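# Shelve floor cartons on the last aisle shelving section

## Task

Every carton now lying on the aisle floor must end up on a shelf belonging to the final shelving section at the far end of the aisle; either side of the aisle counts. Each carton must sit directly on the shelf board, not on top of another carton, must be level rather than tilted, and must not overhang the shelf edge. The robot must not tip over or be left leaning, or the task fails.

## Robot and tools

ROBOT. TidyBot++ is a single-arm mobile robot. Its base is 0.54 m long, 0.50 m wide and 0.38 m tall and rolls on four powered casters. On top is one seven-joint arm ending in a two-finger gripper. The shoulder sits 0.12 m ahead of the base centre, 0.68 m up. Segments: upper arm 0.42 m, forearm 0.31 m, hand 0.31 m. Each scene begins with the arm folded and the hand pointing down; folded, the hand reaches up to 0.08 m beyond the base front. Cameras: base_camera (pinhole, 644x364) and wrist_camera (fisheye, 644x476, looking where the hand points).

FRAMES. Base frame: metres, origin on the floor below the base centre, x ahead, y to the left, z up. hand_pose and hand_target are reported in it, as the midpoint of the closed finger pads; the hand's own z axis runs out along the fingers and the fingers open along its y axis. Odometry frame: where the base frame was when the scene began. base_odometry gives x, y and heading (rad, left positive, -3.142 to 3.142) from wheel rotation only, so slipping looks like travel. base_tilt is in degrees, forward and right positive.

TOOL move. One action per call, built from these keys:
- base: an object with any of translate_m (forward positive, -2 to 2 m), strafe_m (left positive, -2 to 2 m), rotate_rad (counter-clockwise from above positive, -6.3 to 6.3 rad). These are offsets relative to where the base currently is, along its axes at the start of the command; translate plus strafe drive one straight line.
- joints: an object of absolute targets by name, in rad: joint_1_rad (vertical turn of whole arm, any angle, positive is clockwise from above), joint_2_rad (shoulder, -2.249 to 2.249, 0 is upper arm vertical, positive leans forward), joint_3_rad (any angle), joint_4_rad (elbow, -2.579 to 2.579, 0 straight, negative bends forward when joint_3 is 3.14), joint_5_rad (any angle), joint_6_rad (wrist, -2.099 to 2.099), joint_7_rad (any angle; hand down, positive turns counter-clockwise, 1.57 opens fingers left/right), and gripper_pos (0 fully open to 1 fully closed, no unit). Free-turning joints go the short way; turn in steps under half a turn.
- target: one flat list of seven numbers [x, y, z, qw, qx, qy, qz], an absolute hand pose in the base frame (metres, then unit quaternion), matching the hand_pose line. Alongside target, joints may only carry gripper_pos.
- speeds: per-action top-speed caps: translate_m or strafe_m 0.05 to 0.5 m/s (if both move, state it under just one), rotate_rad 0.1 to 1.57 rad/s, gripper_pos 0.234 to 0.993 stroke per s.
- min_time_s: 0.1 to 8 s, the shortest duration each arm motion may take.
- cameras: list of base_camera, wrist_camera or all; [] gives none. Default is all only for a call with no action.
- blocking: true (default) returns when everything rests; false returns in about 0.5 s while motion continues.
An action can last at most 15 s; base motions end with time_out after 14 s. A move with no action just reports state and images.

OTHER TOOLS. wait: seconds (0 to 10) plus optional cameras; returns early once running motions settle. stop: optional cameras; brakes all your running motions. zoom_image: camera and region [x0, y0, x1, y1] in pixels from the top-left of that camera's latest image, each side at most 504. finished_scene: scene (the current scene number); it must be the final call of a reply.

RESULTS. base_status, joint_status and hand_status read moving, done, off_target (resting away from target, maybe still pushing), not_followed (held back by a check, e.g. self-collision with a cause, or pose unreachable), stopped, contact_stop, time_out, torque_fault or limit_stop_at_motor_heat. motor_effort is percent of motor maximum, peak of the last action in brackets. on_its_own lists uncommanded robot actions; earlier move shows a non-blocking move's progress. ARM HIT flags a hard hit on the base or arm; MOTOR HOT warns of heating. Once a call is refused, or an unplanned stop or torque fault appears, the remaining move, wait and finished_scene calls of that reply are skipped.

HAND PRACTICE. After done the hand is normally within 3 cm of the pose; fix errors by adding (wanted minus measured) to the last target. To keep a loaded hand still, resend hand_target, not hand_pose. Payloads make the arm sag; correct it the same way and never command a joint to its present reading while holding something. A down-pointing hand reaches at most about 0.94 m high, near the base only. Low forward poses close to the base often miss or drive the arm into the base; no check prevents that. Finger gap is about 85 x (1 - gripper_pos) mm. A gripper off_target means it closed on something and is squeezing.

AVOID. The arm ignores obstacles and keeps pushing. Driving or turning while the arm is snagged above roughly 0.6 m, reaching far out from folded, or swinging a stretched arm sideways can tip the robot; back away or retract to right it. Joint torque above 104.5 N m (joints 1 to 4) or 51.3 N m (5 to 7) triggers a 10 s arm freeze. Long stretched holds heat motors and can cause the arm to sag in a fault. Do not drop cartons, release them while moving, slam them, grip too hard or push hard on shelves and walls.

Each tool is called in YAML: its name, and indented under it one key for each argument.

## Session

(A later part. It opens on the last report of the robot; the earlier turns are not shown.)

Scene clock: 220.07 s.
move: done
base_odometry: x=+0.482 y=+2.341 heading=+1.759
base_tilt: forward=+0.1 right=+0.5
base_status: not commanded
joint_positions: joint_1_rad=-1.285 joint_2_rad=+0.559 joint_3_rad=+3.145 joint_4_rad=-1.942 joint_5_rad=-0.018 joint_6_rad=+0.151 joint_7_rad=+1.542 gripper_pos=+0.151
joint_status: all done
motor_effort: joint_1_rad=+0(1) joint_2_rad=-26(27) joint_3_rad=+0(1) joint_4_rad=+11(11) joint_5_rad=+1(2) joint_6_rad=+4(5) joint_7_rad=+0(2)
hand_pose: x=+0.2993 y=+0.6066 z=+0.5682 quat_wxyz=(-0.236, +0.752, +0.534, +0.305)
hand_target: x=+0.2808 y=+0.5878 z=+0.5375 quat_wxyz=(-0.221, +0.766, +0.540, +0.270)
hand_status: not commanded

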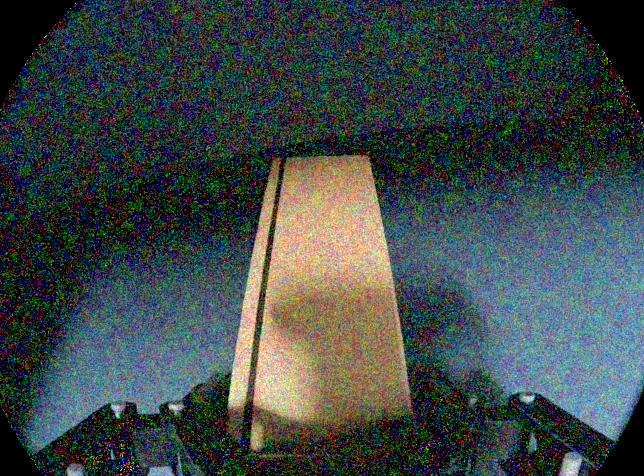

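move:
  joints: {"gripper_pos": 0.0}
  speeds: {"gripper_pos": 0.3}

move:
  joints: {"joint_2_rad": 0.145, "joint_4_rad": -2.12, "joint_6_rad": -0.13}
  min_time_s: 2.5

move:
  joints: {"joint_2_rad": -0.1, "joint_4_rad": -2.5, "joint_6_rad": 0.05}
  min_time_s: 2
  cameras: ["wrist_camera"]

Scene clock: 222.70 s.
move: done
base_odometry: x=+0.482 y=+2.341 heading=+1.759
base_tilt: forward=+0.1 right=+0.5
base_status: not commanded
joint_positions: joint_1_rad=-1.285 joint_2_rad=+0.559 joint_3_rad=+3.145 joint_4_rad=-1.950 joint_5_rad=-0.018 joint_6_rad=+0.151 joint_7_rad=+1.542 gripper_pos=+0.000
joint_status: all done
motor_effort: joint_1_rad=+0(1) joint_2_rad=-28(29) joint_3_rad=+0(1) joint_4_rad=+13(14) joint_5_rad=+1(2) joint_6_rad=+6(7) joint_7_rad=-1(1)
hand_pose: x=+0.2982 y=+0.6029 z=+0.5649 quat_wxyz=(-0.234, +0.754, +0.535, +0.302)
hand_target: x=+0.2808 y=+0.5878 z=+0.5375 quat_wxyz=(-0.221, +0.766, +0.540, +0.270)
hand_status: not commanded
pictures: none

Scene clock: 225.53 s.
move: done
base_odometry: x=+0.482 y=+2.341 heading=+1.759
base_tilt: forward=+0.1 right=+0.5
base_status: not commanded
joint_positions: joint_1_rad=-1.285 joint_2_rad=+0.173 joint_3_rad=+3.145 joint_4_rad=-2.100 joint_5_rad=-0.018 joint_6_rad=-0.054 joint_7_rad=+1.542 gripper_pos=+0.000
joint_status: all done
motor_effort: joint_1_rad=+0(1) joint_2_rad=-20(29) joint_3_rad=+0(1) joint_4_rad=+15(17) joint_5_rad=+0(2) joint_6_rad=+7(8) joint_7_rad=-1(2)
hand_pose: x=+0.2714 y=+0.5167 z=+0.6795 quat_wxyz=(-0.244, +0.749, +0.531, +0.312)
hand_target: x=+0.2551 y=+0.4955 z=+0.6685 quat_wxyz=(-0.231, +0.761, +0.537, +0.282)
hand_status: not commanded
pictures: none

Scene clock: 227.83 s.
move: done
base_odometry: x=+0.482 y=+2.341 heading=+1.759
base_tilt: forward=+0.1 right=+0.5
base_status: not commanded
joint_positions: joint_1_rad=-1.285 joint_2_rad=-0.074 joint_3_rad=+3.145 joint_4_rad=-2.485 joint_5_rad=-0.018 joint_6_rad=-0.042 joint_7_rad=+1.542 gripper_pos=+0.000
joint_status: all done
motor_effort: joint_1_rad=+0(1) joint_2_rad=-10(21) joint_3_rad=+0(1) joint_4_rad=+14(17) joint_5_rad=+1(2) joint_6_rad=+6(8) joint_7_rad=+0(1)
hand_pose: x=+0.2251 y=+0.3612 z=+0.6269 quat_wxyz=(-0.208, +0.768, +0.545, +0.265)
hand_target: x=+0.2225 y=+0.3779 z=+0.6499 quat_wxyz=(-0.244, +0.754, +0.532, +0.298)
hand_status: not commanded

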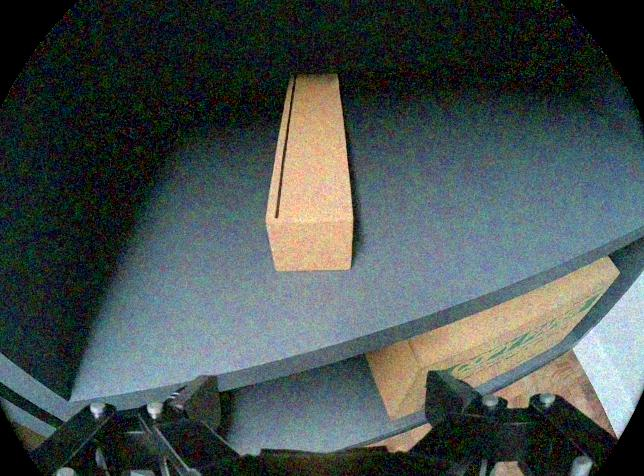

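move:
  joints: {"joint_1_rad": 0.0}
  cameras: ["base_camera", "wrist_camera"]

move:
  base: {"translate_m": -1.852}
  cameras: ["base_camera", "wrist_camera"]

Scene clock: 231.97 s.
move: done
base_odometry: x=+0.482 y=+2.341 heading=+1.759
base_tilt: forward=+0.1 right=+0.5
base_status: not commanded
joint_positions: joint_1_rad=-0.018 joint_2_rad=-0.074 joint_3_rad=+3.145 joint_4_rad=-2.485 joint_5_rad=-0.018 joint_6_rad=-0.042 joint_7_rad=+1.542 gripper_pos=+0.000
joint_status: all done
motor_effort: joint_1_rad=+0(2) joint_2_rad=-10(11) joint_3_rad=+0(1) joint_4_rad=+14(15) joint_5_rad=+2(2) joint_6_rad=+6(7) joint_7_rad=-1(2)
hand_pose: x=+0.4954 y=+0.0070 z=+0.6269 quat_wxyz=(-0.011, +0.941, -0.015, +0.337)
hand_target: x=+0.5108 y=+0.0014 z=+0.6499 quat_wxyz=(-0.014, +0.922, -0.033, +0.385)
hand_status: not commanded

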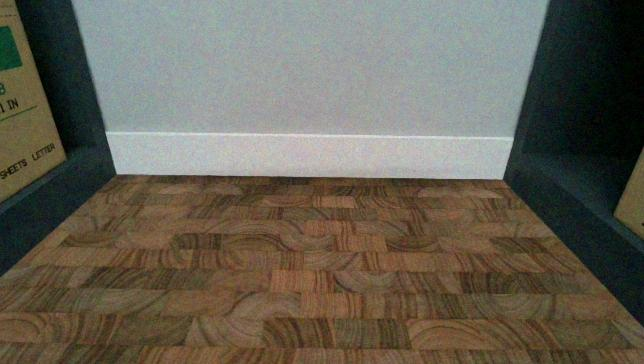

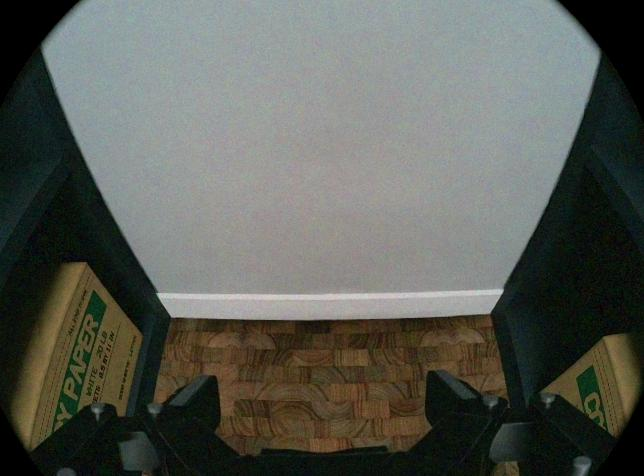

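Scene clock: 236.97 s.
move: done
base_odometry: x=+0.828 y=+0.521 heading=+1.759
base_tilt: forward=+0.2 right=+0.5
base_status: done
joint_positions: joint_1_rad=-0.018 joint_2_rad=-0.081 joint_3_rad=+3.145 joint_4_rad=-2.488 joint_5_rad=-0.018 joint_6_rad=-0.040 joint_7_rad=+1.542 gripper_pos=+0.000
joint_status: not commanded
motor_effort: joint_1_rad=+0(1) joint_2_rad=-10(12) joint_3_rad=+0(1) joint_4_rad=+14(16) joint_5_rad=+1(2) joint_6_rad=+6(7) joint_7_rad=-1(2)
hand_pose: x=+0.4951 y=+0.0069 z=+0.6289 quat_wxyz=(-0.011, +0.940, -0.016, +0.340)
hand_target: x=+0.5108 y=+0.0014 z=+0.6499 quat_wxyz=(-0.014, +0.922, -0.033, +0.385)
hand_status: not commanded

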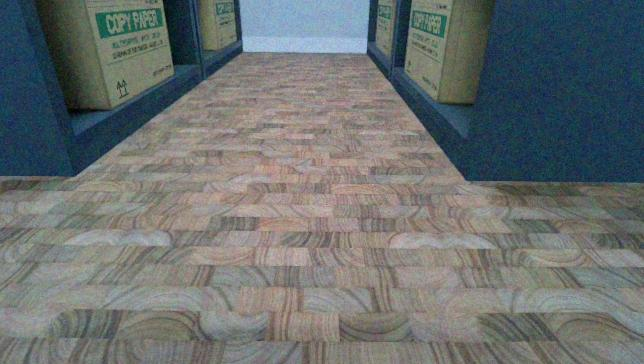

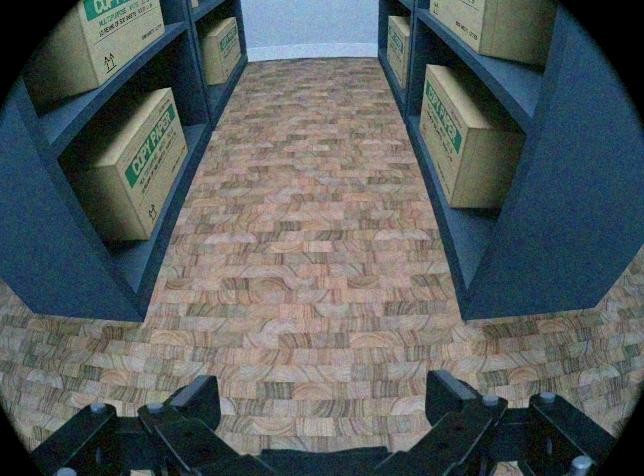

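move:
  base: {"strafe_m": 0.136}
  joints: {"joint_1_rad": -1.2, "joint_2_rad": 0.6, "joint_4_rad": -2.3, "joint_6_rad": 0.5}
  min_time_s: 2.5
  cameras: ["base_camera", "wrist_camera"]

Scene clock: 240.23 s.
move: done
base_odometry: x=+0.694 y=+0.496 heading=+1.759
base_tilt: forward=+0.2 right=+0.5
base_status: done
joint_positions: joint_1_rad=-1.185 joint_2_rad=+0.561 joint_3_rad=+3.144 joint_4_rad=-2.315 joint_5_rad=-0.018 joint_6_rad=+0.404 joint_7_rad=+1.542 gripper_pos=+0.000
joint_status: all done
motor_effort: joint_1_rad=+0(2) joint_2_rad=-24(25) joint_3_rad=+0(2) joint_4_rad=+8(15) joint_5_rad=+1(2) joint_6_rad=+6(7) joint_7_rad=-1(2)
hand_pose: x=+0.3091 y=+0.4619 z=+0.4904 quat_wxyz=(-0.186, +0.797, +0.508, +0.271)
hand_target: x=+0.3073 y=+0.4880 z=+0.4943 quat_wxyz=(-0.215, +0.787, +0.499, +0.292)
hand_status: not commanded

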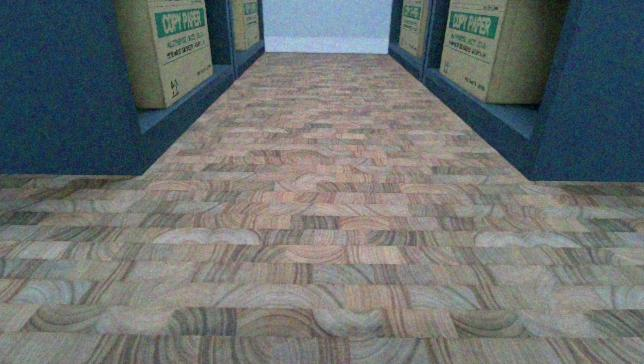

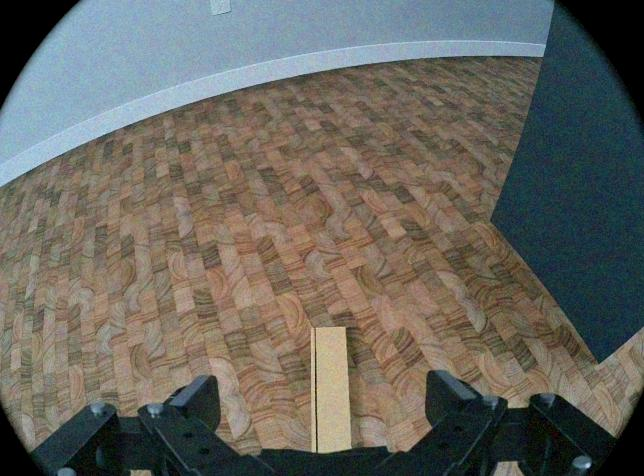

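move:
  joints: {"joint_1_rad": -1.2, "joint_2_rad": 1.55, "joint_4_rad": -1.621, "joint_6_rad": 0.86}
  min_time_s: 3
  cameras: ["wrist_camera"]

Scene clock: 244.17 s.
move: done
base_odometry: x=+0.695 y=+0.496 heading=+1.759
base_tilt: forward=+0.1 right=+0.5
base_status: not commanded
joint_positions: joint_1_rad=-1.185 joint_2_rad=+1.509 joint_3_rad=+3.144 joint_4_rad=-1.634 joint_5_rad=-0.018 joint_6_rad=+0.764 joint_7_rad=+1.542 gripper_pos=+0.000
joint_status: all done
motor_effort: joint_1_rad=+0(1) joint_2_rad=-36(38) joint_3_rad=-1(1) joint_4_rad=+5(10) joint_5_rad=+1(2) joint_6_rad=+6(8) joint_7_rad=-1(1)
hand_pose: x=+0.3616 y=+0.5866 z=+0.1686 quat_wxyz=(-0.208, +0.782, +0.500, +0.309)
hand_target: x=+0.3501 y=+0.5982 z=+0.1664 quat_wxyz=(-0.239, +0.773, +0.490, +0.325)
hand_status: not commanded

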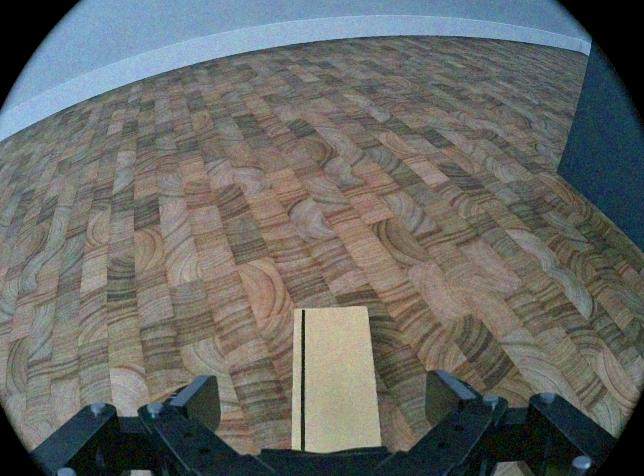

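move:
  joints: {"joint_1_rad": -1.155, "joint_2_rad": 1.8746, "joint_4_rad": -1.311, "joint_6_rad": 0.885}
  min_time_s: 3
  cameras: ["wrist_camera"]

Scene clock: 249.03 s.
move: done
base_odometry: x=+0.695 y=+0.496 heading=+1.759
base_tilt: forward=+0.1 right=+0.5
base_status: not commanded
joint_positions: joint_1_rad=-1.173 joint_2_rad=+1.828 joint_3_rad=+3.144 joint_4_rad=-1.323 joint_5_rad=-0.018 joint_6_rad=+0.789 joint_7_rad=+1.542 gripper_pos=+0.000
joint_status: all done
motor_effort: joint_1_rad=+0(2) joint_2_rad=-34(37) joint_3_rad=-1(1) joint_4_rad=+4(6) joint_5_rad=+0(2) joint_6_rad=+6(8) joint_7_rad=-1(2)
hand_pose: x=+0.3638 y=+0.5728 z=+0.0392 quat_wxyz=(-0.211, +0.782, +0.495, +0.316)
hand_target: x=+0.3681 y=+0.5674 z=+0.0343 quat_wxyz=(-0.235, +0.782, +0.471, +0.334)
hand_status: not commanded

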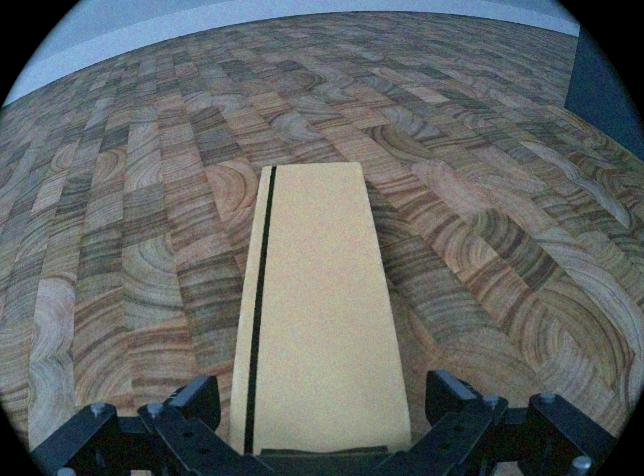

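move:
  joints: {"gripper_pos": 0.31}
  speeds: {"gripper_pos": 0.3}

move:
  joints: {"gripper_pos": 0.375}
  speeds: {"gripper_pos": 0.234}
  cameras: ["wrist_camera"]

Scene clock: 253.97 s.
move: done
base_odometry: x=+0.695 y=+0.496 heading=+1.759
base_tilt: forward=+0.2 right=+0.5
base_status: not commanded
joint_positions: joint_1_rad=-1.173 joint_2_rad=+1.828 joint_3_rad=+3.144 joint_4_rad=-1.323 joint_5_rad=-0.018 joint_6_rad=+0.790 joint_7_rad=+1.542 gripper_pos=+0.311
joint_status: all done
motor_effort: joint_1_rad=+1(1) joint_2_rad=-35(35) joint_3_rad=-1(1) joint_4_rad=+4(6) joint_5_rad=+1(2) joint_6_rad=+7(7) joint_7_rad=+0(1)
hand_pose: x=+0.3640 y=+0.5731 z=+0.0395 quat_wxyz=(-0.211, +0.781, +0.494, +0.317)
hand_target: x=+0.3681 y=+0.5674 z=+0.0343 quat_wxyz=(-0.235, +0.782, +0.471, +0.334)
hand_status: not commanded
pictures: none

Scene clock: 255.27 s.
move: off_target
base_odometry: x=+0.695 y=+0.496 heading=+1.759
base_tilt: forward=+0.1 right=+0.5
base_status: not commanded
joint_positions: joint_1_rad=-1.173 joint_2_rad=+1.828 joint_3_rad=+3.144 joint_4_rad=-1.323 joint_5_rad=-0.018 joint_6_rad=+0.794 joint_7_rad=+1.542 gripper_pos=+0.368
joint_status: gripper_pos off_target (ended at +0.368, target +0.375)
motor_effort: joint_1_rad=+1(1) joint_2_rad=-33(34) joint_3_rad=-1(1) joint_4_rad=+5(6) joint_5_rad=+1(2) joint_6_rad=+6(7) joint_7_rad=+0(2)
hand_pose: x=+0.3643 y=+0.5737 z=+0.0403 quat_wxyz=(-0.212, +0.781, +0.494, +0.318)
hand_target: x=+0.3681 y=+0.5674 z=+0.0343 quat_wxyz=(-0.235, +0.782, +0.471, +0.334)
hand_status: not commanded

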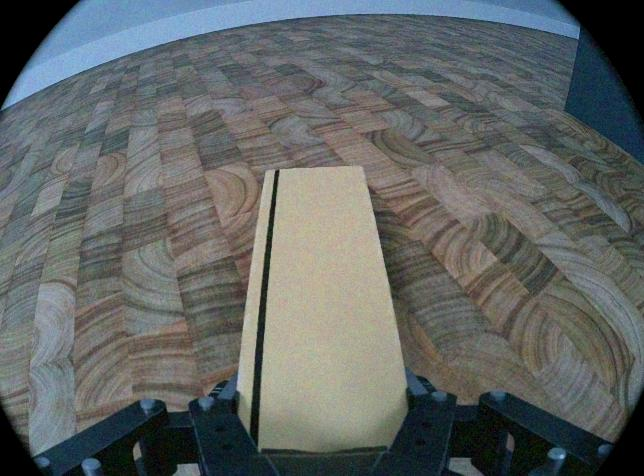

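move:
  joints: {"joint_2_rad": 1.75, "joint_6_rad": 0.885}
  min_time_s: 1.5

move:
  joints: {"joint_2_rad": 0.038, "joint_4_rad": -2.515, "joint_6_rad": 0.16}
  min_time_s: 4

move:
  base: {"strafe_m": -0.136}
  joints: {"joint_1_rad": 0.0}
  min_time_s: 2
  cameras: ["base_camera", "wrist_camera"]

Scene clock: 258.83 s.
move: done
base_odometry: x=+0.695 y=+0.496 heading=+1.759
base_tilt: forward=+0.1 right=+0.5
base_status: not commanded
joint_positions: joint_1_rad=-1.173 joint_2_rad=+1.789 joint_3_rad=+3.144 joint_4_rad=-1.322 joint_5_rad=-0.018 joint_6_rad=+0.794 joint_7_rad=+1.542 gripper_pos=+0.368
joint_status: all done
motor_effort: joint_1_rad=+0(1) joint_2_rad=-36(37) joint_3_rad=-1(1) joint_4_rad=+5(6) joint_5_rad=+1(2) joint_6_rad=+7(8) joint_7_rad=-1(1)
hand_pose: x=+0.3740 y=+0.5969 z=+0.0651 quat_wxyz=(-0.223, +0.774, +0.490, +0.333)
hand_target: x=+0.3986 y=+0.6366 z=+0.1164 quat_wxyz=(-0.267, +0.759, +0.457, +0.380)
hand_status: not commanded
pictures: none

Scene clock: 263.13 s.
move: done
base_odometry: x=+0.695 y=+0.496 heading=+1.759
base_tilt: forward=+0.1 right=+0.5
base_status: not commanded
joint_positions: joint_1_rad=-1.173 joint_2_rad=+0.065 joint_3_rad=+3.144 joint_4_rad=-2.501 joint_5_rad=-0.018 joint_6_rad=+0.235 joint_7_rad=+1.542 gripper_pos=+0.368
joint_status: all done
motor_effort: joint_1_rad=+0(1) joint_2_rad=-14(40) joint_3_rad=+0(1) joint_4_rad=+13(15) joint_5_rad=+1(2) joint_6_rad=+8(9) joint_7_rad=+0(2)
hand_pose: x=+0.2844 y=+0.3907 z=+0.6236 quat_wxyz=(-0.224, +0.778, +0.489, +0.325)
hand_target: x=+0.2803 y=+0.3686 z=+0.6127 quat_wxyz=(-0.210, +0.797, +0.480, +0.299)
hand_status: not commanded
pictures: none

Scene clock: 265.57 s.
move: done
base_odometry: x=+0.828 y=+0.521 heading=+1.760
base_tilt: forward=+0.1 right=+0.5
base_status: done
joint_positions: joint_1_rad=-0.017 joint_2_rad=+0.061 joint_3_rad=+3.144 joint_4_rad=-2.505 joint_5_rad=-0.018 joint_6_rad=+0.231 joint_7_rad=+1.542 gripper_pos=+0.368
joint_status: all done
motor_effort: joint_1_rad=+0(2) joint_2_rad=-13(15) joint_3_rad=+0(1) joint_4_rad=+13(14) joint_5_rad=+1(2) joint_6_rad=+7(8) joint_7_rad=-1(1)
hand_pose: x=+0.5405 y=+0.0063 z=+0.6227 quat_wxyz=(-0.010, +0.920, -0.015, +0.392)
hand_target: x=+0.5214 y=+0.0013 z=+0.6127 quat_wxyz=(-0.013, +0.930, -0.033, +0.365)
hand_status: not commanded

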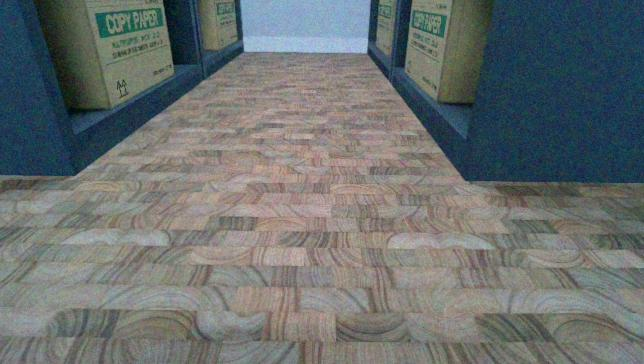

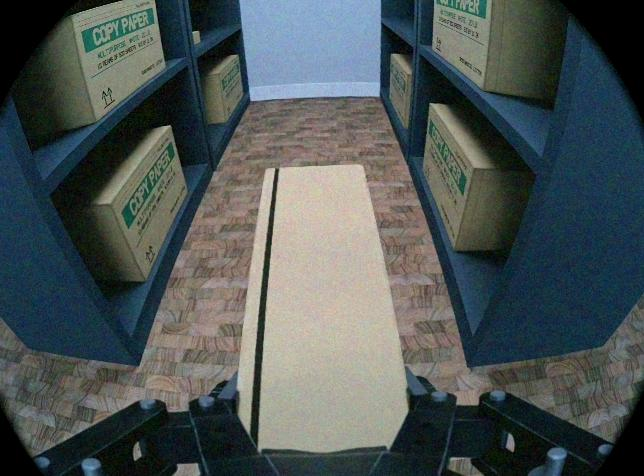

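move:
  base: {"translate_m": 1.852, "strafe_m": 0.02}
  cameras: ["base_camera", "wrist_camera"]

move:
  joints: {"joint_1_rad": 1.3}
  min_time_s: 3
  cameras: ["wrist_camera"]

Scene clock: 271.37 s.
move: done
base_odometry: x=+0.460 y=+2.337 heading=+1.759
base_tilt: forward=+0.2 right=+0.5
base_status: done
joint_positions: joint_1_rad=-0.017 joint_2_rad=+0.059 joint_3_rad=+3.144 joint_4_rad=-2.506 joint_5_rad=-0.018 joint_6_rad=+0.229 joint_7_rad=+1.542 gripper_pos=+0.368
joint_status: not commanded
motor_effort: joint_1_rad=+0(1) joint_2_rad=-13(15) joint_3_rad=+0(1) joint_4_rad=+13(15) joint_5_rad=+1(2) joint_6_rad=+8(8) joint_7_rad=-1(2)
hand_pose: x=+0.5397 y=+0.0061 z=+0.6225 quat_wxyz=(-0.010, +0.920, -0.016, +0.392)
hand_target: x=+0.5214 y=+0.0013 z=+0.6127 quat_wxyz=(-0.013, +0.930, -0.033, +0.365)
hand_status: not commanded

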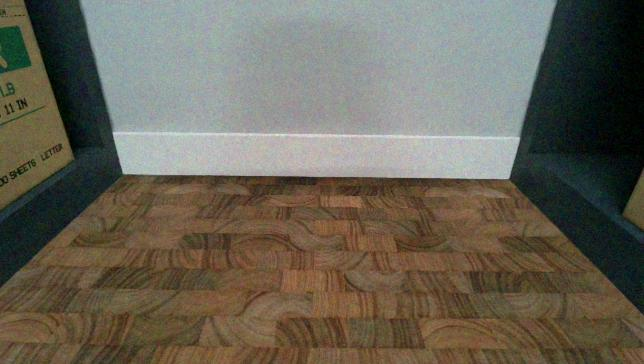

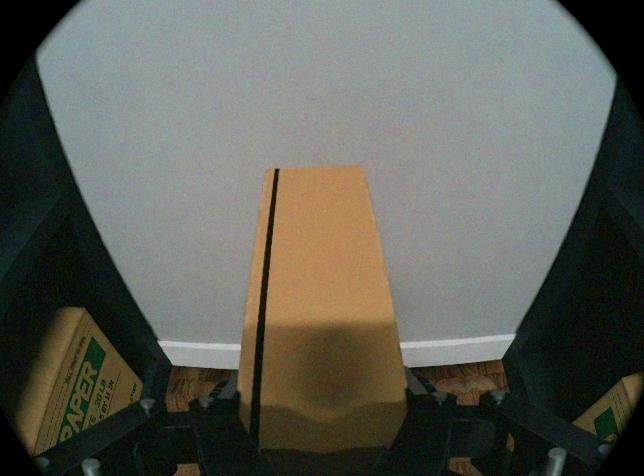

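Scene clock: 274.67 s.
move: done
base_odometry: x=+0.460 y=+2.337 heading=+1.759
base_tilt: forward=+0.1 right=+0.5
base_status: not commanded
joint_positions: joint_1_rad=+1.283 joint_2_rad=+0.059 joint_3_rad=+3.144 joint_4_rad=-2.506 joint_5_rad=-0.018 joint_6_rad=+0.229 joint_7_rad=+1.542 gripper_pos=+0.368
joint_status: all done
motor_effort: joint_1_rad=+0(1) joint_2_rad=-14(14) joint_3_rad=+0(1) joint_4_rad=+13(14) joint_5_rad=+0(2) joint_6_rad=+7(8) joint_7_rad=-1(2)
hand_pose: x=+0.2375 y=-0.4037 z=+0.6225 quat_wxyz=(+0.229, +0.723, -0.569, +0.318)
hand_target: x=+0.2279 y=-0.3874 z=+0.6127 quat_wxyz=(+0.211, +0.721, -0.589, +0.299)
hand_status: not commanded

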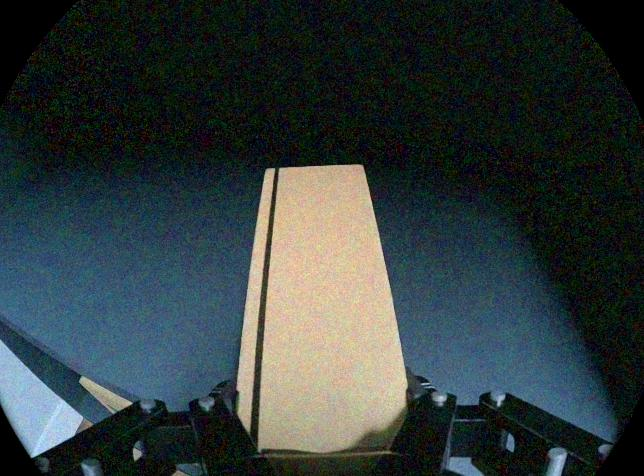

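move:
  joints: {"joint_2_rad": 0.543, "joint_4_rad": -1.842, "joint_6_rad": -0.075}
  min_time_s: 4
  cameras: ["wrist_camera"]

move:
  joints: {"joint_2_rad": 0.591, "joint_4_rad": -1.896, "joint_6_rad": 0.167}
  min_time_s: 2
  cameras: ["wrist_camera"]

Scene clock: 280.10 s.
move: done
base_odometry: x=+0.460 y=+2.337 heading=+1.759
base_tilt: forward=+0.1 right=+0.6
base_status: not commanded
joint_positions: joint_1_rad=+1.283 joint_2_rad=+0.503 joint_3_rad=+3.144 joint_4_rad=-1.858 joint_5_rad=-0.018 joint_6_rad=-0.001 joint_7_rad=+1.542 gripper_pos=+0.368
joint_status: all done
motor_effort: joint_1_rad=+0(1) joint_2_rad=-30(31) joint_3_rad=+0(1) joint_4_rad=+16(16) joint_5_rad=+1(2) joint_6_rad=+8(9) joint_7_rad=+0(2)
hand_pose: x=+0.3014 y=-0.6164 z=+0.6054 quat_wxyz=(+0.221, +0.727, -0.571, +0.309)
hand_target: x=+0.2887 y=-0.6060 z=+0.5717 quat_wxyz=(+0.193, +0.730, -0.597, +0.273)
hand_status: not commanded

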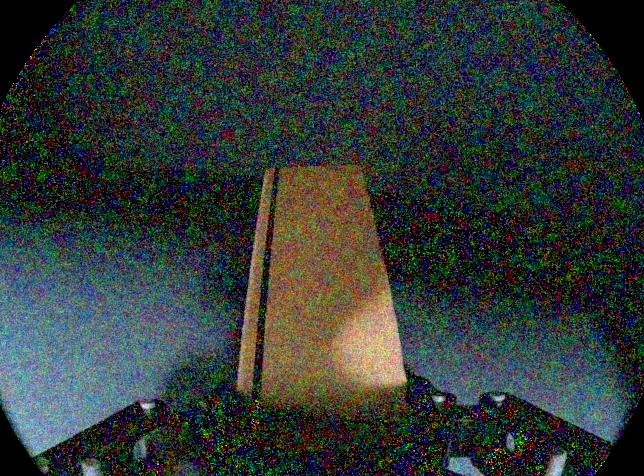

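Scene clock: 282.40 s.
move: done
base_odometry: x=+0.460 y=+2.337 heading=+1.759
base_tilt: forward=+0.1 right=+0.5
base_status: not commanded
joint_positions: joint_1_rad=+1.283 joint_2_rad=+0.547 joint_3_rad=+3.144 joint_4_rad=-1.878 joint_5_rad=-0.018 joint_6_rad=+0.067 joint_7_rad=+1.542 gripper_pos=+0.368
joint_status: all done
motor_effort: joint_1_rad=+0(1) joint_2_rad=-30(32) joint_3_rad=+0(1) joint_4_rad=+15(16) joint_5_rad=+1(2) joint_6_rad=+7(8) joint_7_rad=-1(2)
hand_pose: x=+0.3016 y=-0.6185 z=+0.5835 quat_wxyz=(+0.222, +0.727, -0.571, +0.310)
hand_target: x=+0.2952 y=-0.6296 z=+0.5698 quat_wxyz=(+0.230, +0.710, -0.580, +0.326)
hand_status: not commanded

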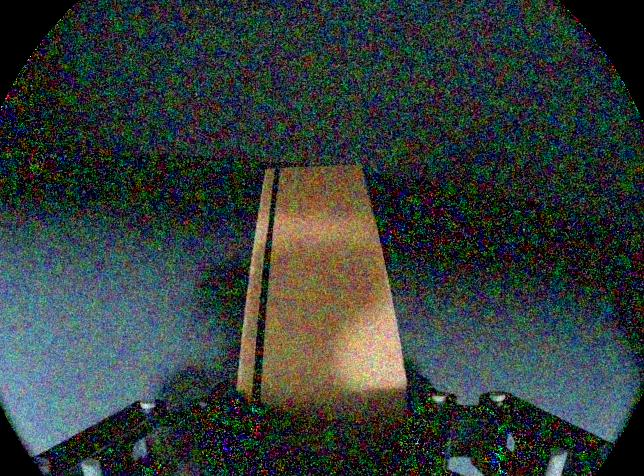

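move:
  joints: {"joint_2_rad": 0.609, "joint_4_rad": -1.903, "joint_6_rad": 0.193}
  min_time_s: 1.5

Scene clock: 284.67 s.
move: done
base_odometry: x=+0.460 y=+2.337 heading=+1.759
base_tilt: forward=+0.2 right=+0.5
base_status: not commanded
joint_positions: joint_1_rad=+1.283 joint_2_rad=+0.564 joint_3_rad=+3.144 joint_4_rad=-1.885 joint_5_rad=-0.018 joint_6_rad=+0.092 joint_7_rad=+1.542 gripper_pos=+0.368
joint_status: all done
motor_effort: joint_1_rad=+0(1) joint_2_rad=-30(31) joint_3_rad=+0(1) joint_4_rad=+13(16) joint_5_rad=+1(2) joint_6_rad=+7(8) joint_7_rad=+0(2)
hand_pose: x=+0.3016 y=-0.6193 z=+0.5751 quat_wxyz=(+0.223, +0.726, -0.571, +0.311)
hand_target: x=+0.2952 y=-0.6297 z=+0.5611 quat_wxyz=(+0.231, +0.710, -0.580, +0.327)
hand_status: not commanded
pictures: none

move:
  joints: {"joint_2_rad": 0.616, "joint_4_rad": -1.906, "joint_6_rad": 0.202}
  min_time_s: 1

Scene clock: 286.27 s.
move: done
base_odometry: x=+0.460 y=+2.337 heading=+1.759
base_tilt: forward=+0.1 right=+0.6
base_status: not commanded
joint_positions: joint_1_rad=+1.283 joint_2_rad=+0.566 joint_3_rad=+3.144 joint_4_rad=-1.886 joint_5_rad=-0.018 joint_6_rad=+0.102 joint_7_rad=+1.542 gripper_pos=+0.368
joint_status: all done
motor_effort: joint_1_rad=+0(1) joint_2_rad=-30(31) joint_3_rad=+0(1) joint_4_rad=+14(15) joint_5_rad=+1(2) joint_6_rad=+7(8) joint_7_rad=+0(2)
hand_pose: x=+0.3020 y=-0.6206 z=+0.5753 quat_wxyz=(+0.225, +0.725, -0.570, +0.313)
hand_target: x=+0.2951 y=-0.6294 z=+0.5573 quat_wxyz=(+0.230, +0.710, -0.580, +0.326)
hand_status: not commanded
pictures: none

move:
  joints: {"joint_2_rad": 0.628, "joint_4_rad": -1.910, "joint_6_rad": 0.202}
  min_time_s: 1

Scene clock: 287.90 s.
move: done
base_odometry: x=+0.460 y=+2.337 heading=+1.759
base_tilt: forward=+0.2 right=+0.6
base_status: not commanded
joint_positions: joint_1_rad=+1.283 joint_2_rad=+0.569 joint_3_rad=+3.144 joint_4_rad=-1.887 joint_5_rad=-0.018 joint_6_rad=+0.106 joint_7_rad=+1.542 gripper_pos=+0.368
joint_status: all done
motor_effort: joint_1_rad=+0(1) joint_2_rad=-28(31) joint_3_rad=+0(1) joint_4_rad=+14(15) joint_5_rad=+1(2) joint_6_rad=+6(8) joint_7_rad=+0(1)
hand_pose: x=+0.3020 y=-0.6208 z=+0.5742 quat_wxyz=(+0.225, +0.725, -0.570, +0.313)
hand_target: x=+0.2942 y=-0.6261 z=+0.5479 quat_wxyz=(+0.226, +0.712, -0.582, +0.320)
hand_status: not commanded
pictures: none

move:
  joints: {"joint_2_rad": 0.615, "joint_6_rad": 0.06}
  min_time_s: 1

Scene clock: 289.57 s.
move: done
base_odometry: x=+0.460 y=+2.337 heading=+1.759
base_tilt: forward=+0.2 right=+0.6
base_status: not commanded
joint_positions: joint_1_rad=+1.283 joint_2_rad=+0.569 joint_3_rad=+3.144 joint_4_rad=-1.887 joint_5_rad=-0.018 joint_6_rad=+0.106 joint_7_rad=+1.542 gripper_pos=+0.368
joint_status: all done
motor_effort: joint_1_rad=+1(1) joint_2_rad=-28(29) joint_3_rad=+0(1) joint_4_rad=+14(14) joint_5_rad=+1(2) joint_6_rad=+7(7) joint_7_rad=-2(2)
hand_pose: x=+0.3020 y=-0.6208 z=+0.5742 quat_wxyz=(+0.225, +0.725, -0.570, +0.313)
hand_target: x=+0.2860 y=-0.5965 z=+0.5263 quat_wxyz=(+0.191, +0.730, -0.597, +0.271)
hand_status: not commanded
pictures: none

move:
  joints: {"joint_2_rad": 0.64, "joint_6_rad": 0.03}
  min_time_s: 1

Scene clock: 291.23 s.
move: done
base_odometry: x=+0.460 y=+2.337 heading=+1.759
base_tilt: forward=+0.2 right=+0.5
base_status: not commanded
joint_positions: joint_1_rad=+1.283 joint_2_rad=+0.569 joint_3_rad=+3.144 joint_4_rad=-1.887 joint_5_rad=-0.018 joint_6_rad=+0.106 joint_7_rad=+1.542 gripper_pos=+0.368
joint_status: all done
motor_effort: joint_1_rad=+1(1) joint_2_rad=-26(29) joint_3_rad=+0(1) joint_4_rad=+11(14) joint_5_rad=+1(2) joint_6_rad=+5(7) joint_7_rad=+0(2)
hand_pose: x=+0.3020 y=-0.6207 z=+0.5739 quat_wxyz=(+0.225, +0.726, -0.570, +0.313)
hand_target: x=+0.2829 y=-0.5853 z=+0.5053 quat_wxyz=(+0.176, +0.737, -0.603, +0.250)
hand_status: not commanded
pictures: none

Contact confirmed. Relieve and release.

move:
  joints: {"joint_2_rad": 0.60, "joint_6_rad": 0.10}
  min_time_s: 1

move:
  joints: {"gripper_pos": 0.0}
  speeds: {"gripper_pos": 0.3}
  cameras: ["wrist_camera"]

move:
  joints: {"joint_2_rad": 0.145, "joint_4_rad": -2.12, "joint_6_rad": -0.16}
  min_time_s: 2.5

move:
  joints: {"joint_2_rad": -0.1, "joint_4_rad": -2.5, "joint_6_rad": 0.05}
  min_time_s: 2
  cameras: ["wrist_camera"]

Scene clock: 293.33 s.
move: done
base_odometry: x=+0.460 y=+2.337 heading=+1.759
base_tilt: forward=+0.1 right=+0.5
base_status: not commanded
joint_positions: joint_1_rad=+1.283 joint_2_rad=+0.569 joint_3_rad=+3.144 joint_4_rad=-1.887 joint_5_rad=-0.018 joint_6_rad=+0.106 joint_7_rad=+1.542 gripper_pos=+0.368
joint_status: all done
motor_effort: joint_1_rad=+1(1) joint_2_rad=-26(26) joint_3_rad=+0(1) joint_4_rad=+11(12) joint_5_rad=+0(2) joint_6_rad=+4(5) joint_7_rad=-1(2)
hand_pose: x=+0.3020 y=-0.6207 z=+0.5739 quat_wxyz=(+0.225, +0.726, -0.570, +0.313)
hand_target: x=+0.2891 y=-0.6078 z=+0.5437 quat_wxyz=(+0.206, +0.723, -0.591, +0.292)
hand_status: not commanded
pictures: none

Scene clock: 295.17 s.
move: done
base_odometry: x=+0.460 y=+2.337 heading=+1.759
base_tilt: forward=+0.1 right=+0.6
base_status: not commanded
joint_positions: joint_1_rad=+1.283 joint_2_rad=+0.569 joint_3_rad=+3.144 joint_4_rad=-1.893 joint_5_rad=-0.018 joint_6_rad=+0.106 joint_7_rad=+1.542 gripper_pos=+0.000
joint_status: all done
motor_effort: joint_1_rad=+0(1) joint_2_rad=-30(30) joint_3_rad=+0(1) joint_4_rad=+14(15) joint_5_rad=+1(2) joint_6_rad=+7(7) joint_7_rad=+0(2)
hand_pose: x=+0.3010 y=-0.6183 z=+0.5715 quat_wxyz=(+0.223, +0.726, -0.571, +0.311)
hand_target: x=+0.2891 y=-0.6078 z=+0.5437 quat_wxyz=(+0.206, +0.723, -0.591, +0.292)
hand_status: not commanded

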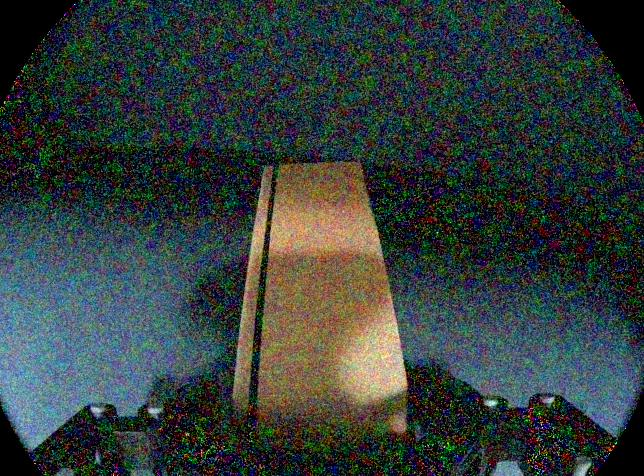

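Scene clock: 298.00 s.
move: done
base_odometry: x=+0.460 y=+2.337 heading=+1.759
base_tilt: forward=+0.2 right=+0.5
base_status: not commanded
joint_positions: joint_1_rad=+1.283 joint_2_rad=+0.173 joint_3_rad=+3.144 joint_4_rad=-2.101 joint_5_rad=-0.018 joint_6_rad=-0.084 joint_7_rad=+1.542 gripper_pos=+0.000
joint_status: all done
motor_effort: joint_1_rad=+0(1) joint_2_rad=-20(31) joint_3_rad=+0(1) joint_4_rad=+16(17) joint_5_rad=+1(2) joint_6_rad=+7(8) joint_7_rad=+0(2)
hand_pose: x=+0.2703 y=-0.5100 z=+0.6726 quat_wxyz=(+0.221, +0.727, -0.571, +0.311)
hand_target: x=+0.2559 y=-0.4880 z=+0.6623 quat_wxyz=(+0.202, +0.725, -0.593, +0.287)
hand_status: not commanded
pictures: none

Scene clock: 300.30 s.
move: done
base_odometry: x=+0.460 y=+2.337 heading=+1.759
base_tilt: forward=+0.2 right=+0.5
base_status: not commanded
joint_positions: joint_1_rad=+1.283 joint_2_rad=-0.074 joint_3_rad=+3.144 joint_4_rad=-2.485 joint_5_rad=-0.018 joint_6_rad=-0.044 joint_7_rad=+1.542 gripper_pos=+0.000
joint_status: all done
motor_effort: joint_1_rad=+0(1) joint_2_rad=-10(20) joint_3_rad=+0(1) joint_4_rad=+14(17) joint_5_rad=+0(2) joint_6_rad=+6(8) joint_7_rad=-1(1)
hand_pose: x=+0.2263 y=-0.3605 z=+0.6267 quat_wxyz=(+0.195, +0.740, -0.582, +0.274)
hand_target: x=+0.2251 y=-0.3772 z=+0.6499 quat_wxyz=(+0.222, +0.714, -0.584, +0.315)
hand_status: not commanded

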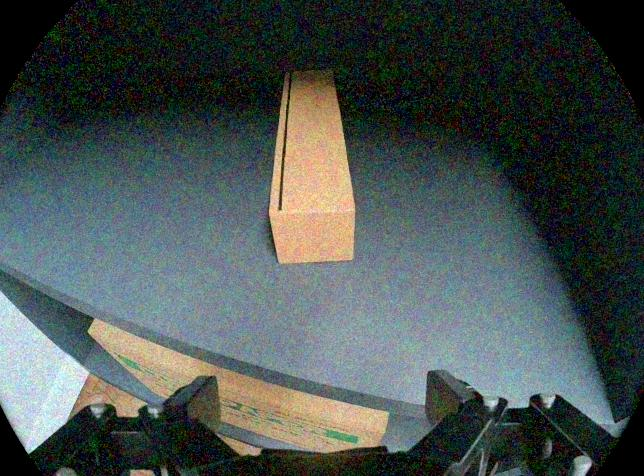

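finished_scene:
  scene: 1

The scene is finished: the task was done.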